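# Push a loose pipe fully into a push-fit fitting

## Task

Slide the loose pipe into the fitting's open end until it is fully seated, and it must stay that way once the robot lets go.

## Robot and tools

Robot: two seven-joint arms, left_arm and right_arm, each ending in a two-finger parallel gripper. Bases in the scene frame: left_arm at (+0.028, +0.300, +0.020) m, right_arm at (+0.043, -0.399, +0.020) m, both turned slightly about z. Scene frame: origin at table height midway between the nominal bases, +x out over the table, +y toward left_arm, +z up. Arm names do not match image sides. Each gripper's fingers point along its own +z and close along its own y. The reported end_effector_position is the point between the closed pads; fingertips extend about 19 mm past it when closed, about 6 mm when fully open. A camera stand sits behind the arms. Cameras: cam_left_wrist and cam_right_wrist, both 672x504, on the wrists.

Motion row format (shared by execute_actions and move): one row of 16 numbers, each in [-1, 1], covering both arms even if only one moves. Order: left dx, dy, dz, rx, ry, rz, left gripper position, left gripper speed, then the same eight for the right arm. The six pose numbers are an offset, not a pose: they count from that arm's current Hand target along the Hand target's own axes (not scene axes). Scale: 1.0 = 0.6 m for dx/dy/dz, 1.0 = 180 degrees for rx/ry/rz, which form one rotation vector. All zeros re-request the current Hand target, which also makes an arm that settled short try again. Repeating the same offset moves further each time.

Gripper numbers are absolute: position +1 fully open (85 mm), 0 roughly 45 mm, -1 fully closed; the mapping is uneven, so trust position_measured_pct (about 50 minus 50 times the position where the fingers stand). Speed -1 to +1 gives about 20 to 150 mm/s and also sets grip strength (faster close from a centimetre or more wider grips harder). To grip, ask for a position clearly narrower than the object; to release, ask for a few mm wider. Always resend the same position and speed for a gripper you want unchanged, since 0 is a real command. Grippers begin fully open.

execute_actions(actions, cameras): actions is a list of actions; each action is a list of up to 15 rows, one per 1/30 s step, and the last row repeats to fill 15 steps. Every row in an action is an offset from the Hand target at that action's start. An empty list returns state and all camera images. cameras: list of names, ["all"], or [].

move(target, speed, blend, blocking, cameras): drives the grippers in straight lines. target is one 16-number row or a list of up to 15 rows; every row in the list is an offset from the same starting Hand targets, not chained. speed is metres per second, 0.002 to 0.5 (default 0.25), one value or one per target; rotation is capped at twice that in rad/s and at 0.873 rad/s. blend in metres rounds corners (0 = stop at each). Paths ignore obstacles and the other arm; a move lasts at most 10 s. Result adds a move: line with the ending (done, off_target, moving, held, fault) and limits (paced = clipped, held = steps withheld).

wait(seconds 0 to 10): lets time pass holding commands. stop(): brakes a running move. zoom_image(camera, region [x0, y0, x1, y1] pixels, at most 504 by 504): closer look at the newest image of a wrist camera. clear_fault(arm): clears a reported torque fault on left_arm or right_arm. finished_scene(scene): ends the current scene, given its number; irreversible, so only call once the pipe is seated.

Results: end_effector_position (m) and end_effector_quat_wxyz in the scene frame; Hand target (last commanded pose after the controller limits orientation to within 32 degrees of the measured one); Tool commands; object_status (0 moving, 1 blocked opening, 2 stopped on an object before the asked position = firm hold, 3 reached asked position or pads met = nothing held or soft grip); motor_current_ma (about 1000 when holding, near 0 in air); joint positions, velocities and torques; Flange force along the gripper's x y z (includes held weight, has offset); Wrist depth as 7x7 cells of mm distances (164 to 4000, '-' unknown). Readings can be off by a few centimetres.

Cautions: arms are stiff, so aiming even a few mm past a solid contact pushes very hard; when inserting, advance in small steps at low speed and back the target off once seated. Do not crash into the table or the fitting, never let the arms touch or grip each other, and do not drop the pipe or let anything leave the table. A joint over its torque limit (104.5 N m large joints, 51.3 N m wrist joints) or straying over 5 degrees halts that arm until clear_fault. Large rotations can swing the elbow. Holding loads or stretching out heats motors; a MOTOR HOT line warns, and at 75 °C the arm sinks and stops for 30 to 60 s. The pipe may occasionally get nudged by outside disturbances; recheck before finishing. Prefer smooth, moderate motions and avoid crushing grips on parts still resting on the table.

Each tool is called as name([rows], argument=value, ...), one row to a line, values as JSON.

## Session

execute_actions(actions=[])

Scene clock: 0.00 s.
left_arm: end_effector_position=(+0.2329, +0.5353, +0.3337) position_measured_pct=0.0 object_status=3 motor_current_ma=0 end_effector_quat_wxyz=(+0.013, +0.977, +0.184, +0.104) | right_arm: end_effector_position=(+0.2191, -0.2874, +0.3929) position_measured_pct=0.0 object_status=3 motor_current_ma=0 end_effector_quat_wxyz=(-0.251, +0.510, +0.730, +0.380)
Joint positions: left_arm=[-0.742 -0.07 -0.359 1.916 0.166 1.187 3.944] | right_arm=[0.047 -0.18 0.422 2.208 -0.748 1.606 1.001]
Joint velocities: within noise
Joint torques (N m): no reading
Flange force (N): no reading
Wrist depth (mm): cam_left_wrist=[517 521 527 533 539 545 552 / 505 510 516 521 527 535 540 / 493 499 505 511 516 522 527 / 484 488 494 500 503 505 515 / 473 479 484 489 494 500 504 / 464 469 473 478 483 486 494 / 457 462 467 471 476 480 484] | cam_right_wrist=[2921 2883 680 2870 2798 2751 2674 / 2420 987 715 1232 1350 2858 2786 / 830 798 910 1031 1130 1239 2858 / 734 775 819 884 944 1028 1135 / 648 691 730 773 820 884 960 / 585 620 657 694 733 770 828 / 541 573 605 636 666 703 740]
Hand target: left_arm +0.2329, +0.5353, +0.3337; +0.013, +0.977, +0.184, +0.104 | right_arm +0.2191, -0.2874, +0.3929; -0.251, +0.510, +0.730, +0.380
Tool commands: left_gripper/position=+1.0 left_gripper/speed=+1.0 right_gripper/position=+1.0 right_gripper/speed=+1.0
camera_calibration:
cam_left_wrist: T_world_to_cam=[[0.353032, -0.93405, 0.0540305, 0.401397], [-0.916606, -0.356864, -0.180226, 0.516765], [0.187622, 0.0141009, -0.98214, 0.426432], [0, 0, 0, 1]] pos_world=[0.251956, 0.553326, 0.490263]
cam_right_wrist: T_world_to_cam=[[0.94477, 0.183925, 0.271258, -0.256201], [0.327327, -0.570751, -0.753061, 0.117551], [0.0163147, 0.80026, -0.599432, 0.607075], [0, 0, 0, 1]] pos_world=[0.19367, -0.371604, 0.52192]

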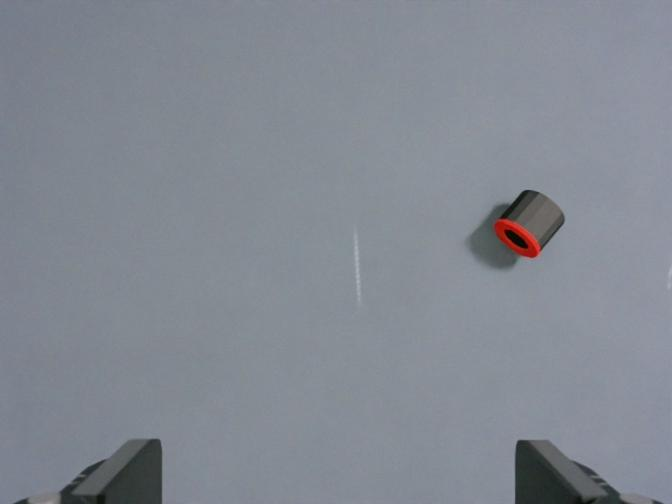

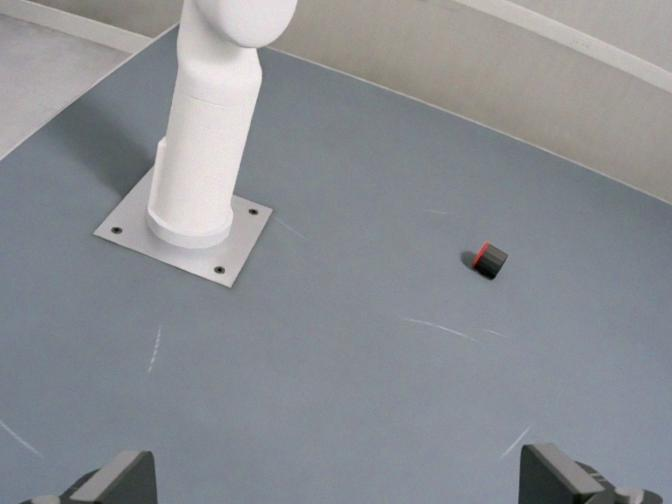

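zoom_image(camera="cam_left_wrist", region=[470, 165, 590, 285])

Scaled by 4.200.

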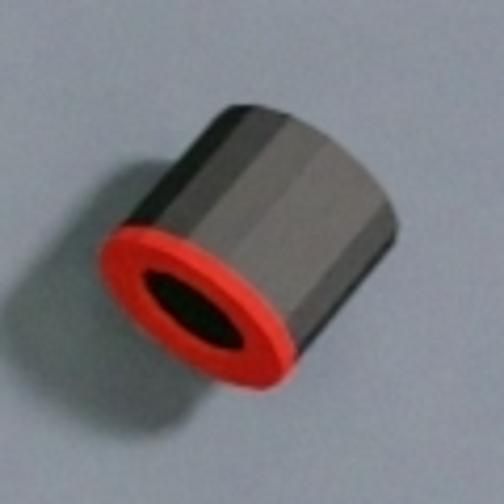

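move(target=[0.157,0.261,0.3785,0.0874,-0.0026,-0.778,1,1,-0.0445,0.349,-0.326,0.111,-0.2796,0,1,1], speed=0.4, cameras=["all"])

Scene clock: 46.87 s.
left_arm: end_effector_position=(+0.4216, +0.4265, +0.1401) position_measured_pct=0.0 object_status=3 motor_current_ma=0 end_effector_quat_wxyz=(-0.001, +0.156, +0.988, +0.000) | right_arm: end_effector_position=(+0.4203, -0.4208, +0.5495) position_measured_pct=0.0 object_status=3 motor_current_ma=0 end_effector_quat_wxyz=(-0.001, +0.573, +0.820, +0.000)
Joint positions: left_arm=[-0.204 0.493 -0.252 1.885 0.165 0.785 7.01] | right_arm=[-0.147 0.239 0.175 0.849 -0.048 2.058 0.382]
Joint torques (N m): left_arm=[0.65 -15.06 -1.67 -6.79 0.09 0 0.08] | right_arm=[-0.09 -12.71 -0.16 -7.83 -0.33 0.25 -0.01]
Flange force (N): left_arm=[2.9 -0.1 0.5] | right_arm=[-0.8 0.4 0.6]
Wrist depth (mm): cam_left_wrist=[286 287 286 287 286 286 286 / 287 287 287 286 287 287 287 / 287 287 287 287 287 286 286 / 287 287 287 286 287 286 286 / 288 287 287 287 287 287 287 / 287 287 287 250 287 286 286 / 288 288 287 250 287 287 287] | cam_right_wrist=[694 692 691 692 691 690 690 / 692 690 694 693 691 691 692 / 677 693 692 691 694 691 692 / 696 690 692 691 693 691 689 / 693 691 691 692 691 691 689 / 694 692 692 691 691 690 689 / 695 694 690 691 691 691 691]
Hand target: left_arm +0.4216, +0.4265, +0.1401; -0.001, +0.156, +0.988, +0.000 | right_arm +0.4203, -0.4208, +0.5495; -0.001, +0.573, +0.820, +0.000
Off the commanded pose: left_arm 0.000 m, 0 deg | right_arm 0.000 m, 0 deg.
move: done
camera_calibration:
cam_left_wrist: T_world_to_cam=[[0.314477, 0.949234, -0.00772048, -0.534688], [0.949177, -0.314326, 0.0162061, -0.216317], [0.0129567, -0.0124245, -0.999839, 0.289792], [0, 0, 0, 1]] pos_world=[0.369715, 0.443151, 0.289123]
cam_right_wrist: T_world_to_cam=[[0.947962, 0.318185, -0.0112858, -0.253848], [0.318323, -0.947879, 0.0139626, -0.482874], [-0.0062549, -0.0168286, -0.999839, 0.690087], [0, 0, 0, 1]] pos_world=[0.398664, -0.365323, 0.693853]

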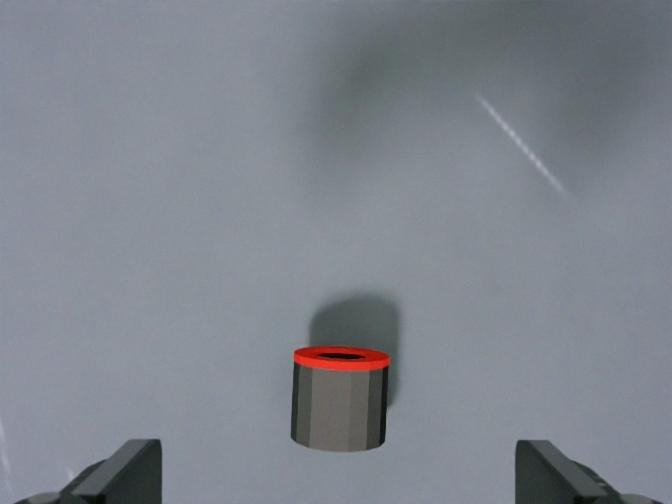

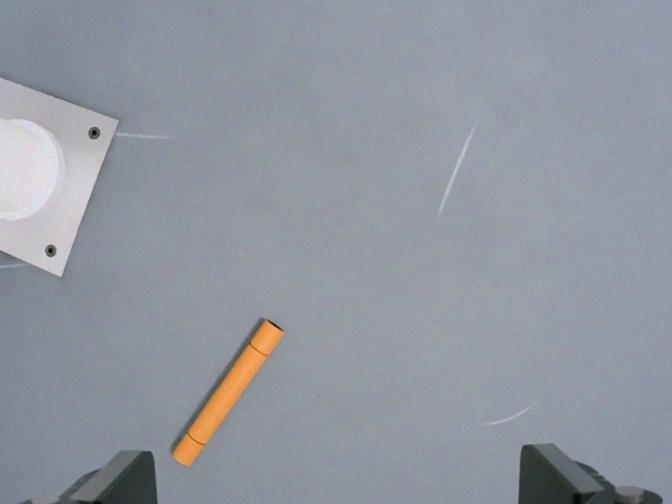

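move([
  [-0.0133,0.003,0.1933,0,0,0.013,0.35,1,-0.1563,-0.2123,0.7158,0,0,0.2011,0,1],
  [-0.0133,0.003,0.1933,0,0,0.013,-0.16,-1,-0.1563,-0.2123,0.7158,0,0,0.2011,0,1],
], speed=[0.4,0.1], cameras=["all"])

Scene clock: 71.17 s.
left_arm: end_effector_position=(+0.4296, +0.4258, +0.0241) position_measured_pct=56.7 object_status=0 motor_current_ma=1000 end_effector_quat_wxyz=(-0.001, +0.176, +0.984, +0.000) | right_arm: end_effector_position=(+0.3323, -0.5522, +0.1200) position_measured_pct=49.8 object_status=3 motor_current_ma=0 end_effector_quat_wxyz=(-0.001, +0.799, +0.601, +0.000)
Joint positions: left_arm=[-0.261 0.738 -0.167 1.945 0.243 0.479 6.912] | right_arm=[0.154 0.393 0.291 2.196 -0.203 0.579 0.345]
Joint torques (N m): left_arm=[0.96 -11.2 -0.77 -4.96 0.36 -1.25 -0.01] | right_arm=[-0.08 -12.23 0.38 -4.66 -0.28 0.26 0]
Flange force (N): left_arm=[7.9 -2.8 -16.4] | right_arm=[-0.3 0.2 0.7]
Wrist depth (mm): cam_left_wrist=[171 171 171 170 170 170 170 / 171 171 171 171 171 170 170 / 171 171 171 171 170 171 170 / 171 171 171 171 171 171 170 / 171 171 171 171 171 170 171 / 171 171 171 171 171 171 171 / - 171 - - - 171 -] | cam_right_wrist=[266 266 265 265 265 265 265 / 266 266 265 266 265 265 265 / 266 266 266 248 265 265 265 / 266 266 266 248 265 265 265 / 266 266 265 249 265 265 265 / 266 266 266 249 265 265 265 / 266 266 266 250 265 265 265]
Hand target: left_arm +0.4296, +0.4258, +0.0241; -0.001, +0.176, +0.984, +0.000 | right_arm +0.3323, -0.5522, +0.1200; -0.001, +0.799, +0.601, +0.000
Off the commanded pose: left_arm 0.000 m, 0 deg | right_arm 0.000 m, 0 deg.
move: done
camera_calibration:
cam_left_wrist: T_world_to_cam=[[0.352961, 0.935605, -0.00786534, -0.548132], [0.935555, -0.352805, 0.0163224, -0.199915], [0.0124963, -0.0131196, -0.999836, 0.1742], [0, 0, 0, 1]] pos_world=[0.378324, 0.444589, 0.173123]
cam_right_wrist: T_world_to_cam=[[0.952862, -0.303167, -0.0119826, -0.478125], [-0.302984, -0.952879, 0.0149457, -0.369871], [-0.015949, -0.0106106, -0.999817, 0.2646], [0, 0, 0, 1]] pos_world=[0.347742, -0.494586, 0.26435]

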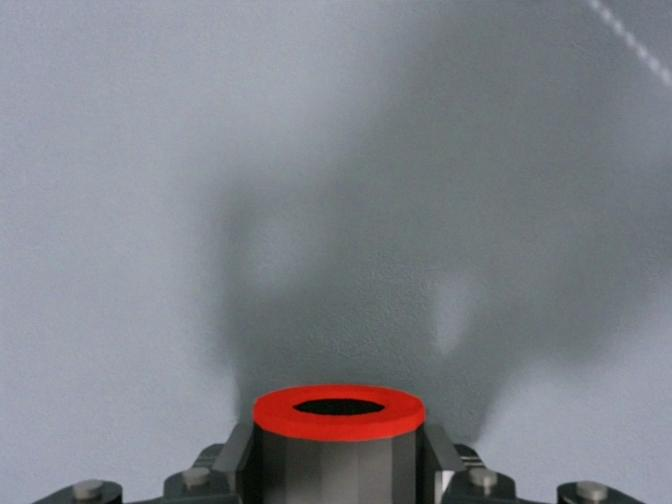

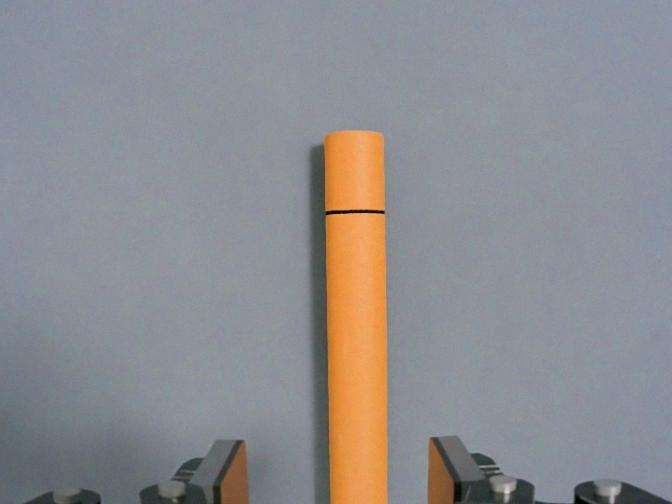

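move([
  [0,0,-0.05,0,0,0,-0.16,-1,0.015,0.0047,0.1613,0,0,0.0044,0,1],
  [0,0,-0.05,0,0,0,-0.16,-1,0.015,0.0047,0.1613,0,0,0.0044,-0.8,-1],
  [-0.2454,-0.4217,-0.06,0,0,-0.6128,-0.16,-1,0.015,0.0047,0.1,0,0,0.0044,-0.8,-1],
  [-0.2454,-0.4217,-0.0005,0,0,-0.6128,-0.16,-1,0.7922,0.0272,0.0667,0,0,-0.0894,-0.8,-1],
], speed=[0.12,0.1,0.3,0.3], cameras=["all"])

Scene clock: 93.07 s.
left_arm: end_effector_position=(+0.4798, +0.1374, +0.0241) position_measured_pct=56.7 object_status=2 motor_current_ma=1000 end_effector_quat_wxyz=(+0.000, +0.707, -0.707, -0.001) | right_arm: end_effector_position=(+0.4796, -0.0999, +0.0803) position_measured_pct=76.6 object_status=2 motor_current_ma=1000 end_effector_quat_wxyz=(-0.001, +0.707, +0.707, +0.000)
Joint positions: left_arm=[0.704 0.916 -0.689 1.722 0.778 0.8 9.076] | right_arm=[-0.838 0.799 0.274 1.535 -0.265 0.844 -0.436]
Joint torques (N m): left_arm=[0.86 -15.38 -3.72 -4.75 0.4 -0.28 0.11] | right_arm=[-0.12 -21.15 1.54 -6.55 -0.3 0.21 0.03]
Flange force (N): left_arm=[-3.7 4.0 -7.3] | right_arm=[0.1 0.4 1.5]
Wrist depth (mm): cam_left_wrist=[169 169 170 170 170 170 170 / 170 170 170 170 170 170 170 / 170 170 170 170 170 171 171 / 170 170 170 170 170 170 171 / 170 170 170 170 171 171 171 / 170 171 170 171 171 171 171 / - 170 - - - 171 -] | cam_right_wrist=[225 225 225 225 225 225 224 / 225 225 225 225 225 225 225 / 226 225 225 - 225 225 225 / 225 226 225 - 225 225 225 / 225 225 225 - 225 225 225 / 226 225 225 - 225 225 225 / 226 225 - - - 225 225]
Hand target: left_arm +0.4798, +0.1374, +0.0241; +0.000, +0.707, -0.707, -0.001 | right_arm +0.4796, -0.0999, +0.0803; -0.001, +0.707, +0.707, +0.000
Off the commanded pose: left_arm 0.000 m, 0 deg | right_arm 0.000 m, 0 deg.
move: done
camera_calibration:
cam_left_wrist: T_world_to_cam=[[-0.99996, 0.00641907, -0.00616179, 0.480714], [0.00630056, 0.999798, 0.0190629, -0.0887643], [0.00628292, 0.0190234, -0.999799, 0.168307], [0, 0, 0, 1]] pos_world=[0.480197, 0.0824589, 0.172928]
cam_right_wrist: T_world_to_cam=[[0.999563, -0.0271275, -0.0117592, -0.476638], [-0.026956, -0.999531, 0.0144983, -0.0307191], [-0.0121469, -0.014175, -0.999826, 0.229851], [0, 0, 0, 1]] pos_world=[0.478393, -0.0403765, 0.224652]

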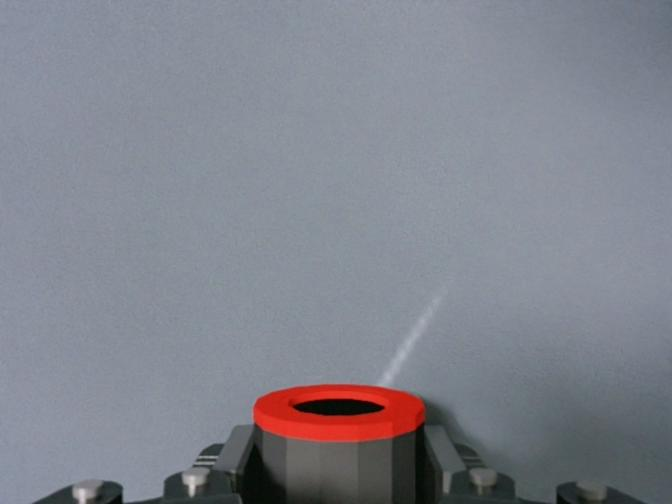

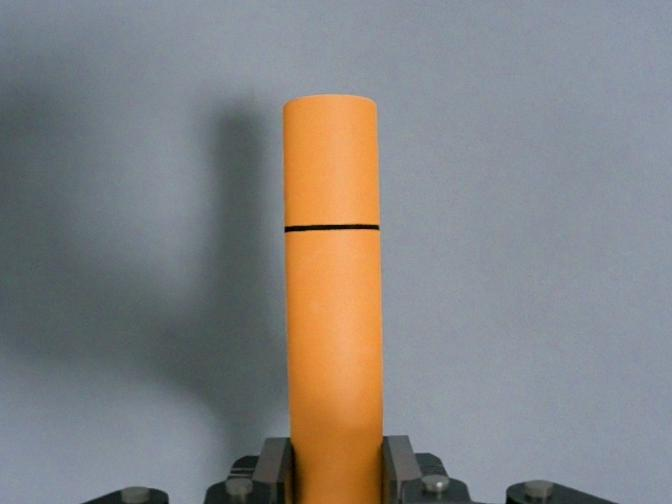

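zoom_image(camera="cam_right_wrist", region=[265, 80, 395, 150])

zoom_image(camera="cam_right_wrist", region=[265, 190, 395, 260])

zoom_image(camera="cam_right_wrist", region=[265, 360, 395, 430])

move([
  [0,0,0,0,0,0,0.35,0,0,0,0,0,0,0,-0.8,-1],
  [0,0,-0.1333,0,0,0,0.35,0,0,0,0,0,0,0,-0.8,-1],
  [-0.1243,0,-0.1333,0,0.25,0,-0.65,1,0,0,0,0,0,0,-0.8,-1],
  [-0.0743,0,0,0,0.25,0,-0.65,1,0.171,0,0.0783,0,0,0,-0.8,-1],
], speed=[0.1,0.2,0.3,0.15], blend=[0,0.02,0,0], cameras=["all"])

Scaled by 3.877.

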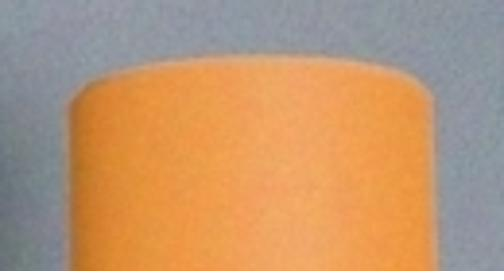

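Scaled by 3.877.

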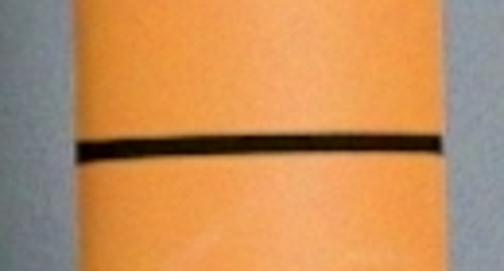

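Scaled by 3.877.

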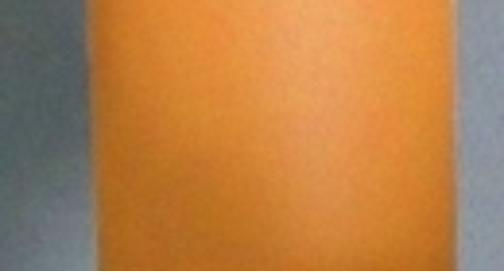

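Scene clock: 109.40 s.
left_arm: end_effector_position=(+0.4798, +0.1820, +0.0241) position_measured_pct=82.3 object_status=3 motor_current_ma=0 end_effector_quat_wxyz=(+0.271, +0.654, -0.653, +0.270) | right_arm: end_effector_position=(+0.4795, +0.0028, +0.0334) position_measured_pct=76.6 object_status=2 motor_current_ma=1000 end_effector_quat_wxyz=(-0.001, +0.707, +0.707, +0.000)
Joint positions: left_arm=[-0.051 1.015 -0.364 1.782 1.212 1.189 8.175] | right_arm=[-0.95 0.99 0.269 1.281 -0.288 0.908 -0.59]
Joint torques (N m): left_arm=[0.69 -19.65 -1.35 -3.29 0.69 2.02 0.05] | right_arm=[-0.09 -24.13 1.86 -6.94 -0.28 0.17 -0.06]
Flange force (N): left_arm=[-0.3 2.5 0.1] | right_arm=[0.0 0.4 1.7]
Wrist depth (mm): cam_left_wrist=[351 352 332 258 343 354 354 / 298 306 299 258 300 300 308 / 264 265 260 224 266 266 266 / 233 233 234 183 235 235 235 / 212 213 206 168 210 214 214 / 189 192 189 174 190 190 193 / - 180 - - - 181 -] | cam_right_wrist=[178 178 178 178 178 178 178 / 178 178 178 178 178 178 178 / 178 178 178 - 178 178 178 / 178 178 178 - 178 178 178 / 178 178 178 - 178 178 178 / 178 178 178 - 178 178 178 / - 178 178 - 178 178 -]
Hand target: left_arm +0.4798, +0.1820, +0.0241; +0.271, +0.654, -0.653, +0.270 | right_arm +0.4795, +0.0027, +0.0334; -0.001, +0.707, +0.707, +0.000
Off the commanded pose: left_arm 0.000 m, 0 deg | right_arm 0.000 m, 0 deg.
move: done
camera_calibration:
cam_left_wrist: T_world_to_cam=[[-0.999966, -0.000954935, -0.00819838, 0.481795], [0.00499728, 0.720491, -0.693446, -0.0646763], [0.00656906, -0.693463, -0.720462, 0.290315], [0, 0, 0, 1]] pos_world=[0.480195, 0.248382, 0.168261]
cam_right_wrist: T_world_to_cam=[[0.99956, -0.0272262, -0.0117619, -0.474295], [-0.027056, -0.99953, 0.0143985, 0.0726745], [-0.0121484, -0.014074, -0.999827, 0.184509], [0, 0, 0, 1]] pos_world=[0.478294, 0.0623238, 0.177852]

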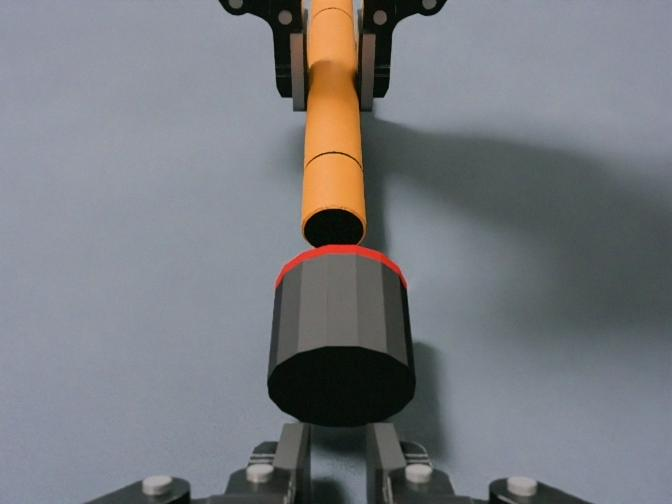

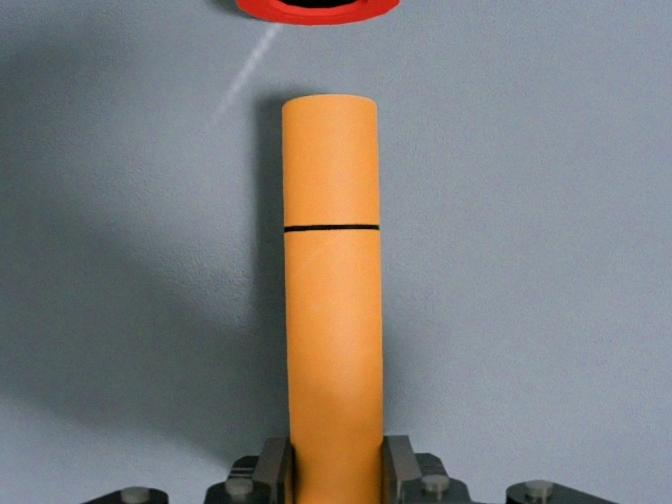

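zoom_image(camera="cam_left_wrist", region=[240, 90, 440, 290])

zoom_image(camera="cam_right_wrist", region=[220, 0, 440, 140])

Scaled by 2.520.

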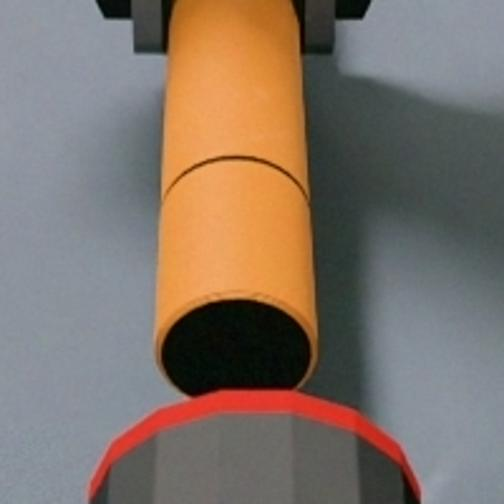

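Scaled by 2.291.

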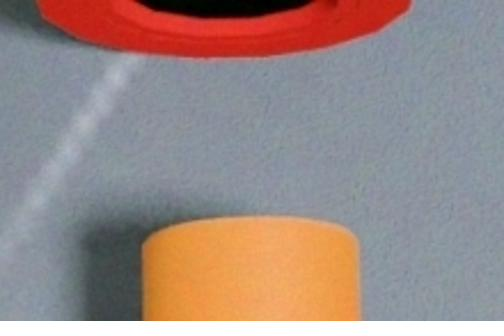

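move([
  [0,0,0,0,0,0,-0.65,1,0.0367,-0.0035,-0.0013,0,0,0,-0.8,-1],
  [0,0,0,0,0,0,-0.65,1,0.05,-0.0035,-0.0013,0,0,0,-0.8,-1],
], speed=[0.08,0.03], blend=[0.002,0], cameras=["all"])

zoom_image(camera="cam_right_wrist", region=[265, 60, 395, 150])

Scene clock: 124.20 s.
left_arm: end_effector_position=(+0.4798, +0.1820, +0.0241) position_measured_pct=82.3 object_status=3 motor_current_ma=0 end_effector_quat_wxyz=(+0.271, +0.654, -0.653, +0.270) | right_arm: end_effector_position=(+0.4774, +0.0327, +0.0342) position_measured_pct=76.6 object_status=2 motor_current_ma=1000 end_effector_quat_wxyz=(-0.001, +0.707, +0.707, +0.000)
Joint positions: left_arm=[-0.051 1.015 -0.364 1.782 1.212 1.189 8.175] | right_arm=[-0.982 1.028 0.275 1.188 -0.289 0.963 -0.638]
Joint torques (N m): left_arm=[0.7 -19.49 -1.43 -3.29 0.77 2 0.03] | right_arm=[-0.17 -24.91 1.81 -7.24 -0.31 0.16 -0.03]
Flange force (N): left_arm=[0.0 2.5 -0.3] | right_arm=[0.1 0.5 1.7]
Wrist depth (mm): cam_left_wrist=[350 350 215 264 216 353 355 / 298 306 298 242 300 300 308 / 265 264 259 224 266 266 267 / 234 234 234 181 235 234 235 / 213 213 206 168 210 214 214 / 189 192 189 170 187 190 193 / - 180 - - - 181 -] | cam_right_wrist=[179 179 178 - 178 178 178 / 179 179 179 - 179 178 179 / 179 179 179 - 178 179 178 / 179 179 179 - 179 179 178 / 179 179 179 - 179 179 179 / 179 179 179 - 179 179 179 / - 179 179 - 179 179 -]
Hand target: left_arm +0.4798, +0.1820, +0.0241; +0.271, +0.654, -0.653, +0.270 | right_arm +0.4774, +0.0327, +0.0342; -0.001, +0.707, +0.707, +0.000
Off the commanded pose: left_arm 0.000 m, 0 deg | right_arm 0.000 m, 0 deg.
move: done
camera_calibration:
cam_left_wrist: T_world_to_cam=[[-0.999966, -0.000954935, -0.00819838, 0.481795], [0.00499728, 0.720491, -0.693446, -0.0646763], [0.00656906, -0.693463, -0.720462, 0.290315], [0, 0, 0, 1]] pos_world=[0.480195, 0.248382, 0.168261]
cam_right_wrist: T_world_to_cam=[[0.999563, -0.0271275, -0.0117592, -0.471383], [-0.026956, -0.999531, 0.0144983, 0.102426], [-0.0121469, -0.014175, -0.999826, 0.185712], [0, 0, 0, 1]] pos_world=[0.476193, 0.0922235, 0.178652]

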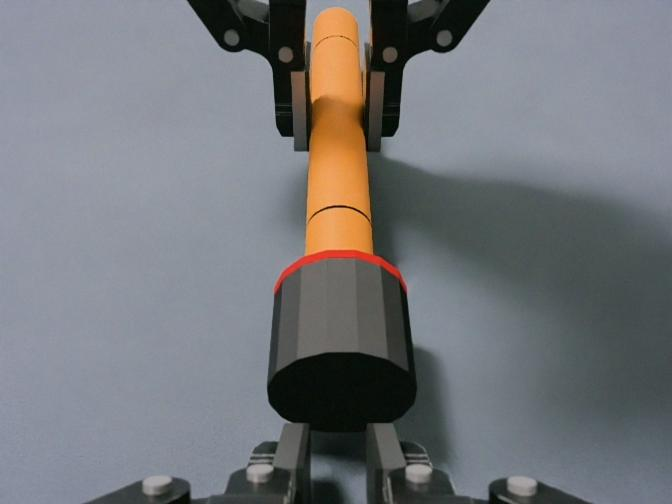

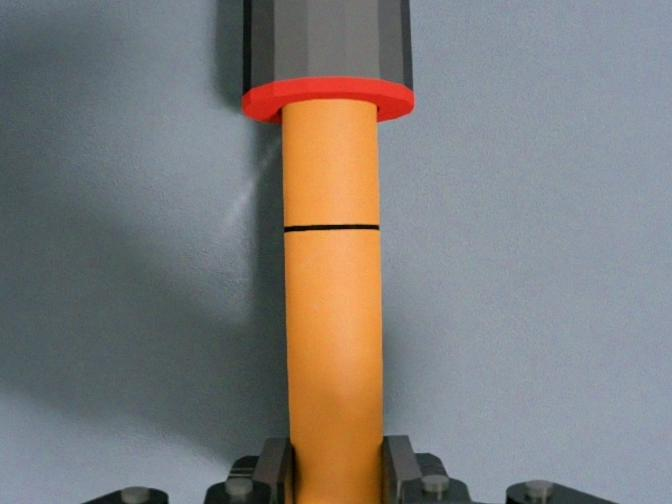

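Scaled by 3.877.

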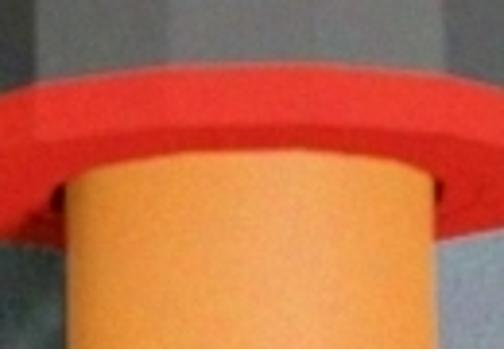

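move(target=[0,0,0,0,0,0,-0.65,1,0.0167,0,0,0,0,0,-0.8,-1], speed=0.05, cameras=["cam_right_wrist"])

Scene clock: 127.63 s.
left_arm: end_effector_position=(+0.4798, +0.1820, +0.0241) position_measured_pct=82.3 object_status=3 motor_current_ma=0 end_effector_quat_wxyz=(+0.271, +0.654, -0.653, +0.270) | right_arm: end_effector_position=(+0.4774, +0.0428, +0.0343) position_measured_pct=76.6 object_status=2 motor_current_ma=1000 end_effector_quat_wxyz=(-0.001, +0.707, +0.707, +0.000)
Joint positions: left_arm=[-0.051 1.015 -0.364 1.782 1.212 1.189 8.175] | right_arm=[-0.99 1.043 0.277 1.152 -0.29 0.984 -0.654]
Joint torques (N m): left_arm=[0.76 -19.51 -1.35 -3.3 0.76 2.01 0.06] | right_arm=[-0.1 -25.31 1.76 -7.44 -0.36 0.18 0.01]
Flange force (N): left_arm=[-0.1 2.7 -0.3] | right_arm=[0.0 0.2 1.9]
Wrist depth (mm): cam_left_wrist=[350 341 206 227 208 343 354 / 297 306 291 232 292 300 308 / 264 265 260 225 260 266 266 / 233 234 234 193 234 234 235 / 212 213 206 168 210 214 214 / 189 192 192 - 193 190 193 / - 181 - - - 181 -] | cam_right_wrist=[179 179 179 - 178 178 178 / 179 179 179 - 178 179 178 / 179 179 178 - 179 179 178 / 179 179 179 - 179 179 179 / 179 179 179 - 179 179 179 / 179 179 179 - 179 179 179 / - 179 179 - 179 179 -]
Hand target: left_arm +0.4798, +0.1820, +0.0241; +0.271, +0.654, -0.653, +0.270 | right_arm +0.4774, +0.0427, +0.0343; -0.001, +0.707, +0.707, +0.000
Off the commanded pose: left_arm 0.000 m, 0 deg | right_arm 0.000 m, 0 deg.
move: done
camera_calibration:
cam_right_wrist: T_world_to_cam=[[0.999567, -0.0270276, -0.0116591, -0.471138], [-0.0268576, -0.999534, 0.0144954, 0.112475], [-0.0120455, -0.014176, -0.999827, 0.185807], [0, 0, 0, 1]] pos_world=[0.476193, 0.102323, 0.178651]
Images, in order (width x height): cam_right_wrist 672x504.

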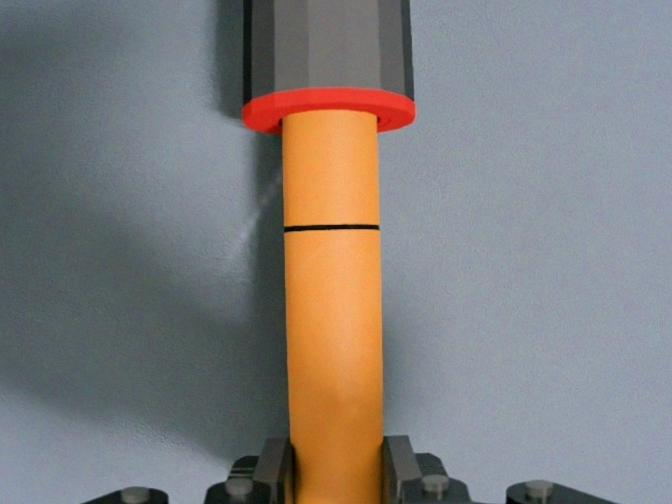

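move(target=[0,0,0,0,0,0,-0.65,1,0.0167,0,0,0,0,0,-0.8,-1], speed=0.05, cameras=["cam_left_wrist","cam_right_wrist"])

Scene clock: 129.70 s.
left_arm: end_effector_position=(+0.4799, +0.1822, +0.0241) position_measured_pct=82.3 object_status=3 motor_current_ma=0 end_effector_quat_wxyz=(+0.271, +0.654, -0.653, +0.270) | right_arm: end_effector_position=(+0.4775, +0.0527, +0.0343) position_measured_pct=76.6 object_status=2 motor_current_ma=1000 end_effector_quat_wxyz=(-0.001, +0.707, +0.707, +0.000)
Joint positions: left_arm=[-0.052 1.015 -0.364 1.782 1.212 1.188 8.175] | right_arm=[-0.998 1.058 0.279 1.115 -0.29 1.005 -0.67]
Joint torques (N m): left_arm=[12.18 -15.52 9.96 -0.34 1.61 5.92 0.04] | right_arm=[-10.66 -30.06 -6.96 -17.59 -5.81 -5.35 -0.08]
Flange force (N): left_arm=[-12.3 1.9 -23.3] | right_arm=[-25.9 -1.2 -1.1]
Wrist depth (mm): cam_left_wrist=[349 340 201 204 200 341 352 / 296 304 290 225 290 299 306 / 263 264 258 225 259 265 265 / 233 233 233 193 234 234 235 / 212 212 209 167 209 213 213 / 189 192 192 - 192 189 193 / - 180 - - - 181 -] | cam_right_wrist=[178 178 178 - 178 177 177 / 178 178 178 - 178 178 177 / 178 178 178 - 178 178 178 / 178 178 178 - 178 178 178 / 178 178 178 - 178 178 178 / 178 178 178 - 178 178 178 / - 179 178 - 178 178 -]
Hand target: left_arm +0.4798, +0.1820, +0.0241; +0.271, +0.654, -0.653, +0.270 | right_arm +0.4774, +0.0528, +0.0343; -0.001, +0.707, +0.707, +0.000
Off the commanded pose: left_arm 0.000 m, 0 deg | right_arm 0.000 m, 0 deg.
move: done
camera_calibration:
cam_left_wrist: T_world_to_cam=[[-0.999965, -0.00130601, -0.00827264, 0.481893], [0.00479437, 0.72064, -0.693293, -0.0647131], [0.00686704, -0.693308, -0.720608, 0.290228], [0, 0, 0, 1]] pos_world=[0.480194, 0.248481, 0.168262]
cam_right_wrist: T_world_to_cam=[[0.999561, -0.0272275, -0.0116592, -0.470947], [-0.0270575, -0.999529, 0.0144958, 0.122468], [-0.0120484, -0.014174, -0.999827, 0.18595], [0, 0, 0, 1]] pos_world=[0.476294, 0.112224, 0.178651]

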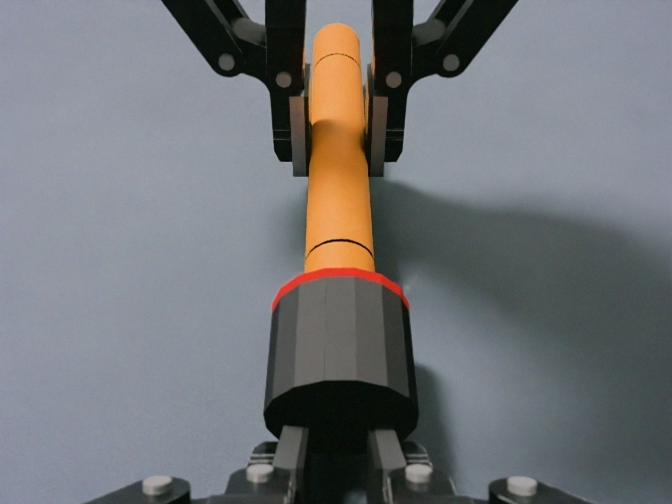

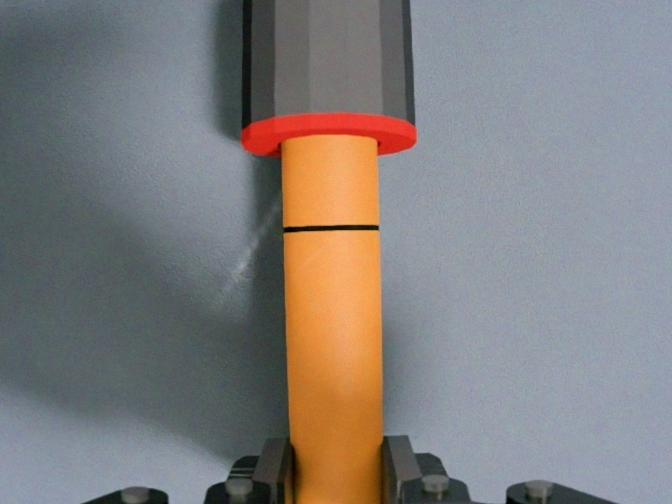

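move(target=[0,0,0,0,0,0,-0.65,1,0.0083,0,-0.0025,0,0,0,-0.8,-1], speed=0.04, cameras=["cam_right_wrist"])

Scene clock: 132.77 s.
left_arm: end_effector_position=(+0.4798, +0.1820, +0.0241) position_measured_pct=82.3 object_status=3 motor_current_ma=0 end_effector_quat_wxyz=(+0.271, +0.654, -0.653, +0.270) | right_arm: end_effector_position=(+0.4774, +0.0577, +0.0357) position_measured_pct=76.6 object_status=2 motor_current_ma=1000 end_effector_quat_wxyz=(-0.001, +0.707, +0.707, +0.000)
Joint positions: left_arm=[-0.051 1.015 -0.364 1.782 1.212 1.189 8.175] | right_arm=[-1.002 1.064 0.28 1.095 -0.29 1.019 -0.678]
Joint torques (N m): left_arm=[13.3 -16.41 11.32 -0.22 1.83 6.78 0] | right_arm=[-10.9 -31.59 -7.06 -18.93 -6.12 -6.06 -0.11]
Flange force (N): left_arm=[-15.5 1.6 -23.6] | right_arm=[-27.5 -2.0 0.2]
Wrist depth (mm): cam_left_wrist=[348 339 195 198 195 332 352 / 296 305 283 221 284 299 306 / 264 263 258 222 259 265 265 / 233 233 233 192 234 234 234 / 212 212 209 - 209 213 213 / 188 192 192 - 192 189 193 / - 180 - - - 181 -] | cam_right_wrist=[179 179 179 - 179 179 179 / 179 179 179 - 179 179 179 / 179 179 179 - 179 179 179 / 179 179 179 - 179 179 179 / 180 180 180 - 179 179 179 / 180 180 180 - 179 179 179 / - 180 180 - 180 179 -]
Hand target: left_arm +0.4798, +0.1820, +0.0241; +0.271, +0.654, -0.653, +0.270 | right_arm +0.4774, +0.0577, +0.0358; -0.001, +0.707, +0.707, +0.000
Off the commanded pose: left_arm 0.000 m, 0 deg | right_arm 0.000 m, 0 deg.
move: done
camera_calibration:
cam_right_wrist: T_world_to_cam=[[0.999564, -0.0271275, -0.0116592, -0.470803], [-0.0269576, -0.999531, 0.0144956, 0.127497], [-0.012047, -0.014175, -0.999827, 0.187521], [0, 0, 0, 1]] pos_world=[0.476294, 0.117323, 0.180151]
Images, in order (width x height): cam_right_wrist 672x504.

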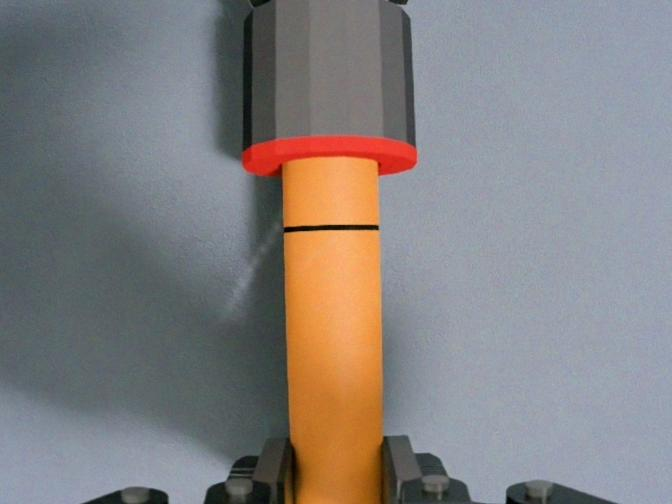

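move(target=[0,0,0,0,0,0,-0.65,1,0.0167,0,-0.0012,0,0,0,-0.8,-1], speed=0.04, cameras=["cam_right_wrist"])

Scene clock: 135.30 s.
left_arm: end_effector_position=(+0.4798, +0.1820, +0.0241) position_measured_pct=82.3 object_status=3 motor_current_ma=0 end_effector_quat_wxyz=(+0.271, +0.654, -0.653, +0.270) | right_arm: end_effector_position=(+0.4774, +0.0678, +0.0365) position_measured_pct=76.6 object_status=2 motor_current_ma=1000 end_effector_quat_wxyz=(-0.001, +0.707, +0.707, +0.000)
Joint positions: left_arm=[-0.051 1.015 -0.364 1.782 1.212 1.189 8.175] | right_arm=[-1.009 1.08 0.282 1.055 -0.29 1.043 -0.694]
Joint torques (N m): left_arm=[12.84 -16.1 10.8 0.17 1.5 6.62 -0.01] | right_arm=[-10.9 -33.07 -6.85 -19.68 -6.29 -6.47 -0.13]
Flange force (N): left_arm=[-14.5 0.4 -22.9] | right_arm=[-27.6 -2.1 1.6]
Wrist depth (mm): cam_left_wrist=[348 181 187 187 187 181 352 / 297 297 200 213 197 298 307 / 263 264 259 216 253 265 265 / 233 233 233 191 234 234 234 / 212 212 209 167 209 213 213 / 189 192 192 - 192 189 192 / - 180 - - - 181 -] | cam_right_wrist=[180 179 180 - 179 179 179 / 180 180 180 - 180 179 179 / 180 180 180 - 180 179 179 / 180 180 180 - 180 180 180 / 180 180 180 - 180 180 180 / 180 180 180 - 180 180 180 / - 181 180 - 180 180 -]
Hand target: left_arm +0.4798, +0.1820, +0.0241; +0.271, +0.654, -0.653, +0.270 | right_arm +0.4774, +0.0678, +0.0365; -0.001, +0.707, +0.707, +0.000
Off the commanded pose: left_arm 0.000 m, 0 deg | right_arm 0.000 m, 0 deg.
move: done
camera_calibration:
cam_right_wrist: T_world_to_cam=[[0.999563, -0.0271275, -0.0117592, -0.470405], [-0.026956, -0.999531, 0.0144983, 0.137478], [-0.0121469, -0.014175, -0.999826, 0.188409], [0, 0, 0, 1]] pos_world=[0.476193, 0.127323, 0.180852]
Images, in order (width x height): cam_right_wrist 672x504.

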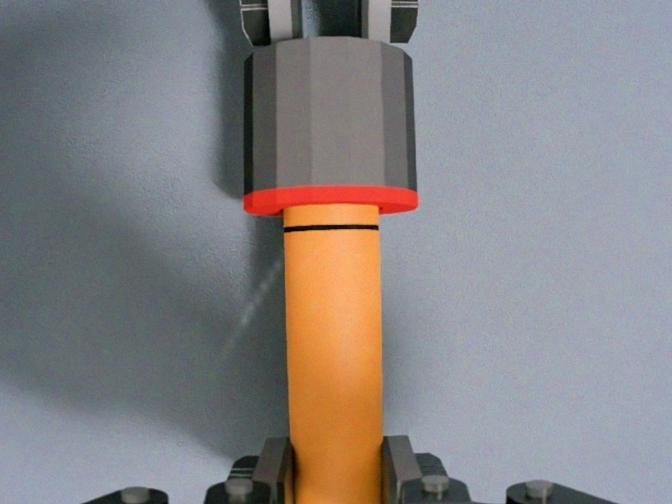

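move(target=[0,0,0,0,0,0,-0.65,1,0.0133,0,-0.0003,0,0,0,-0.8,-1], speed=0.03, cameras=["cam_right_wrist"])

zoom_image(camera="cam_right_wrist", region=[265, 180, 395, 270])

Scene clock: 137.67 s.
left_arm: end_effector_position=(+0.4799, +0.1822, +0.0241) position_measured_pct=82.3 object_status=3 motor_current_ma=0 end_effector_quat_wxyz=(+0.271, +0.654, -0.653, +0.270) | right_arm: end_effector_position=(+0.4775, +0.0756, +0.0367) position_measured_pct=76.6 object_status=2 motor_current_ma=1000 end_effector_quat_wxyz=(-0.001, +0.707, +0.707, +0.000)
Joint positions: left_arm=[-0.051 1.015 -0.365 1.782 1.212 1.189 8.175] | right_arm=[-1.014 1.093 0.283 1.022 -0.29 1.062 -0.707]
Joint torques (N m): left_arm=[22.68 -11.87 20.17 2.55 2.16 9.36 -0.04] | right_arm=[-20.22 -37.42 -14.27 -29.21 -11.31 -12.27 -0.27]
Flange force (N): left_arm=[-23.6 0.4 -44.2] | right_arm=[-51.9 -4.3 -1.7]
Wrist depth (mm): cam_left_wrist=[347 176 185 172 183 175 350 / 296 297 191 230 191 291 306 / 264 264 252 215 253 265 265 / 233 233 233 192 233 234 234 / 212 212 209 - 209 213 213 / 189 192 192 - 192 189 192 / - 180 - - - 181 -] | cam_right_wrist=[179 179 179 179 178 178 178 / 179 179 179 - 179 178 178 / 179 179 179 - 179 179 179 / 180 179 179 - 179 179 179 / 180 180 179 - 179 179 179 / 180 180 180 - 180 179 179 / - 180 180 - 180 180 -]
Hand target: left_arm +0.4798, +0.1820, +0.0241; +0.271, +0.654, -0.653, +0.270 | right_arm +0.4774, +0.0757, +0.0367; -0.001, +0.707, +0.707, +0.000
Off the commanded pose: left_arm 0.000 m, 0 deg | right_arm 0.000 m, 0 deg.
move: done
camera_calibration:
cam_right_wrist: T_world_to_cam=[[0.999559, -0.0273309, -0.0116511, -0.470382], [-0.0271574, -0.999522, 0.0147959, 0.145318], [-0.0120499, -0.0144729, -0.999823, 0.188714], [0, 0, 0, 1]] pos_world=[0.476394, 0.135123, 0.18105]
Images, in order (width x height): cam_right_wrist 672x504.

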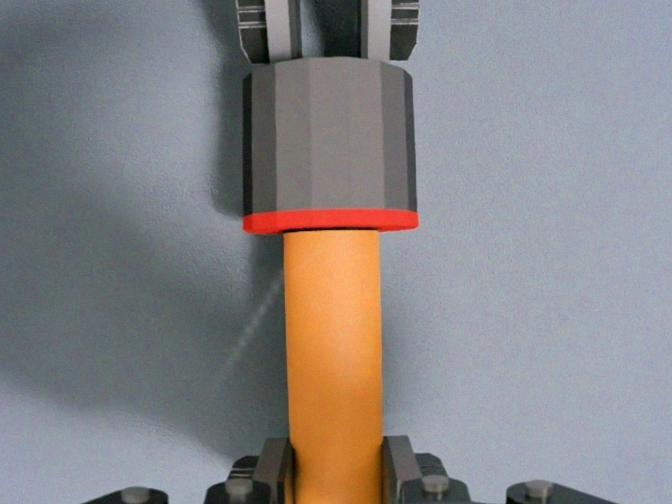

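Scaled by 3.877.

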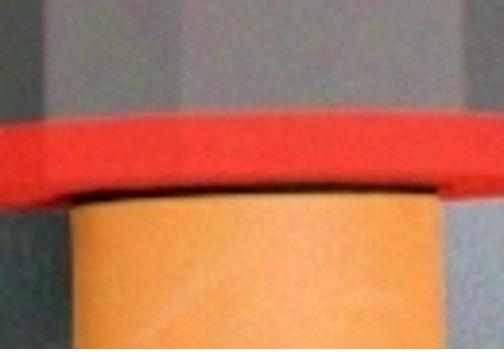

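move([
  [0,0,0,0,0,0,-0.65,1,-0.0125,0,0,0,0,0,-0.8,-1],
  [0,0,0,0,0,0,-0.65,1,-0.0145,0,0.0108,0,0.0194,0,-0.8,-1],
  [0,0,0,0,0,0,-0.65,1,-0.0145,0,0.0108,0,0.0194,0,-0.1,0],
  [-0.0707,0,-0.0707,0,0,0,-0.65,1,-0.0145,0,-0.239,0,0.0194,0,-0.1,0],
], speed=[0.05,0.03,0.03,0.12], cameras=["all"])

zoom_image(camera="cam_right_wrist", region=[265, 200, 405, 340])

Scene clock: 149.43 s.
left_arm: end_effector_position=(+0.4798, +0.2420, +0.0242) position_measured_pct=82.3 object_status=3 motor_current_ma=0 end_effector_quat_wxyz=(+0.271, +0.654, -0.653, +0.270) | right_arm: end_effector_position=(+0.4776, +0.0669, +0.1802) position_measured_pct=55.0 object_status=3 motor_current_ma=0 end_effector_quat_wxyz=(-0.022, +0.707, +0.707, +0.022)
Joint positions: left_arm=[-0.152 1.038 -0.405 1.72 1.133 1.264 8.151] | right_arm=[-0.989 0.881 0.289 0.989 -0.281 1.26 -0.694]
Joint torques (N m): left_arm=[0.68 -19.83 -1.81 -3.4 0.66 2.01 0.06] | right_arm=[-0.08 -24.03 1.31 -8.56 -0.43 0.11 0.04]
Flange force (N): left_arm=[0.2 2.6 0.2] | right_arm=[-0.4 -0.3 0.8]
Wrist depth (mm): cam_left_wrist=[350 351 352 332 353 354 354 / 298 307 306 272 307 300 308 / 264 265 260 204 266 266 267 / 234 234 234 204 231 235 235 / 213 213 209 213 214 214 214 / 189 192 192 193 193 190 193 / - 181 - - - 181 -] | cam_right_wrist=[334 335 335 333 335 334 333 / 333 332 332 332 332 331 331 / 331 330 331 330 330 329 329 / 328 329 328 292 328 328 327 / 326 326 325 325 326 326 325 / 325 324 323 323 323 323 322 / 323 322 323 322 322 321 321]
Hand target: left_arm +0.4798, +0.2420, +0.0242; +0.271, +0.654, -0.653, +0.270 | right_arm +0.4776, +0.0669, +0.1801; -0.022, +0.707, +0.707, +0.021
Off the commanded pose: left_arm 0.000 m, 0 deg | right_arm 0.000 m, 0 deg.
move: done
camera_calibration:
cam_left_wrist: T_world_to_cam=[[-0.999966, -0.001027, -0.0081282, 0.481863], [0.00489716, 0.720442, -0.693498, -0.107834], [0.00656812, -0.693514, -0.720413, 0.331931], [0, 0, 0, 1]] pos_world=[0.480194, 0.308382, 0.168261]
cam_right_wrist: T_world_to_cam=[[0.999561, -0.0264644, -0.0133011, -0.468813], [-0.0270577, -0.998547, -0.0466033, 0.14552], [-0.0120484, 0.0469428, -0.998825, 0.327752], [0, 0, 0, 1]] pos_world=[0.476494, 0.117517, 0.327912]

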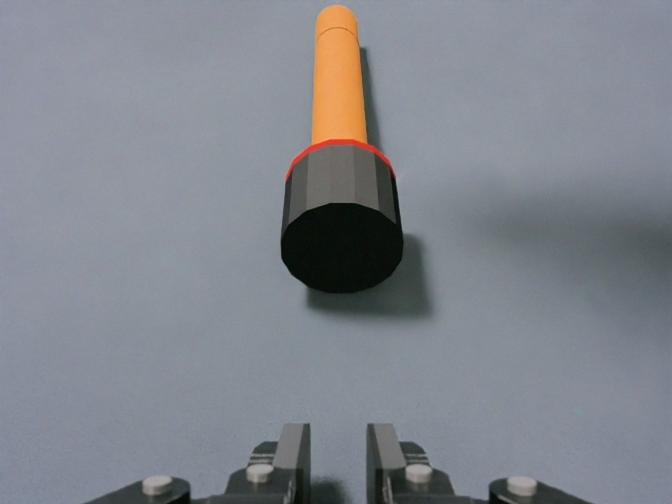

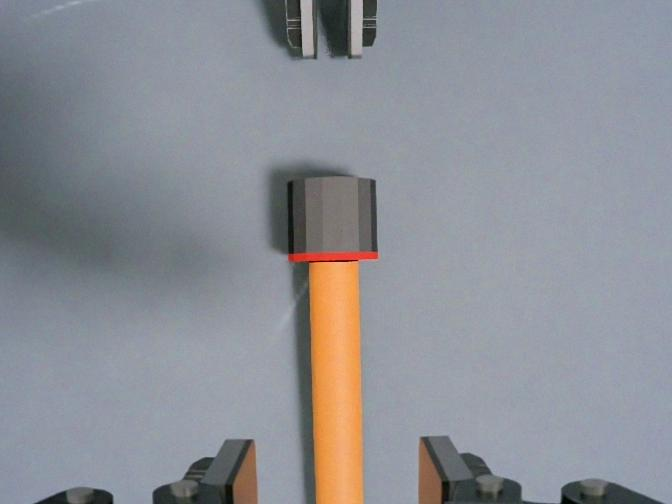

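Scaled by 3.600.

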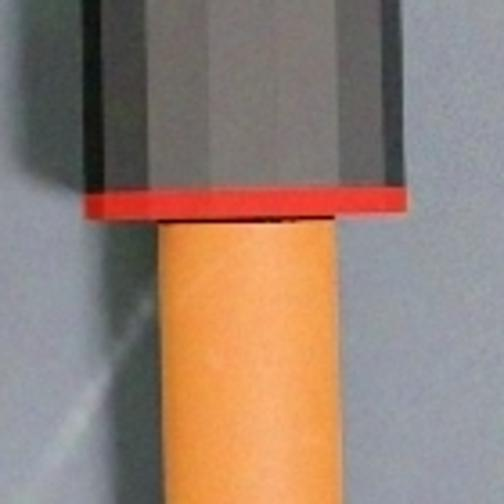

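The pipe is seated with its mark at the socket mouth, and both arms are clear of it.

finished_scene(scene=2)

The scene is finished: the task was done.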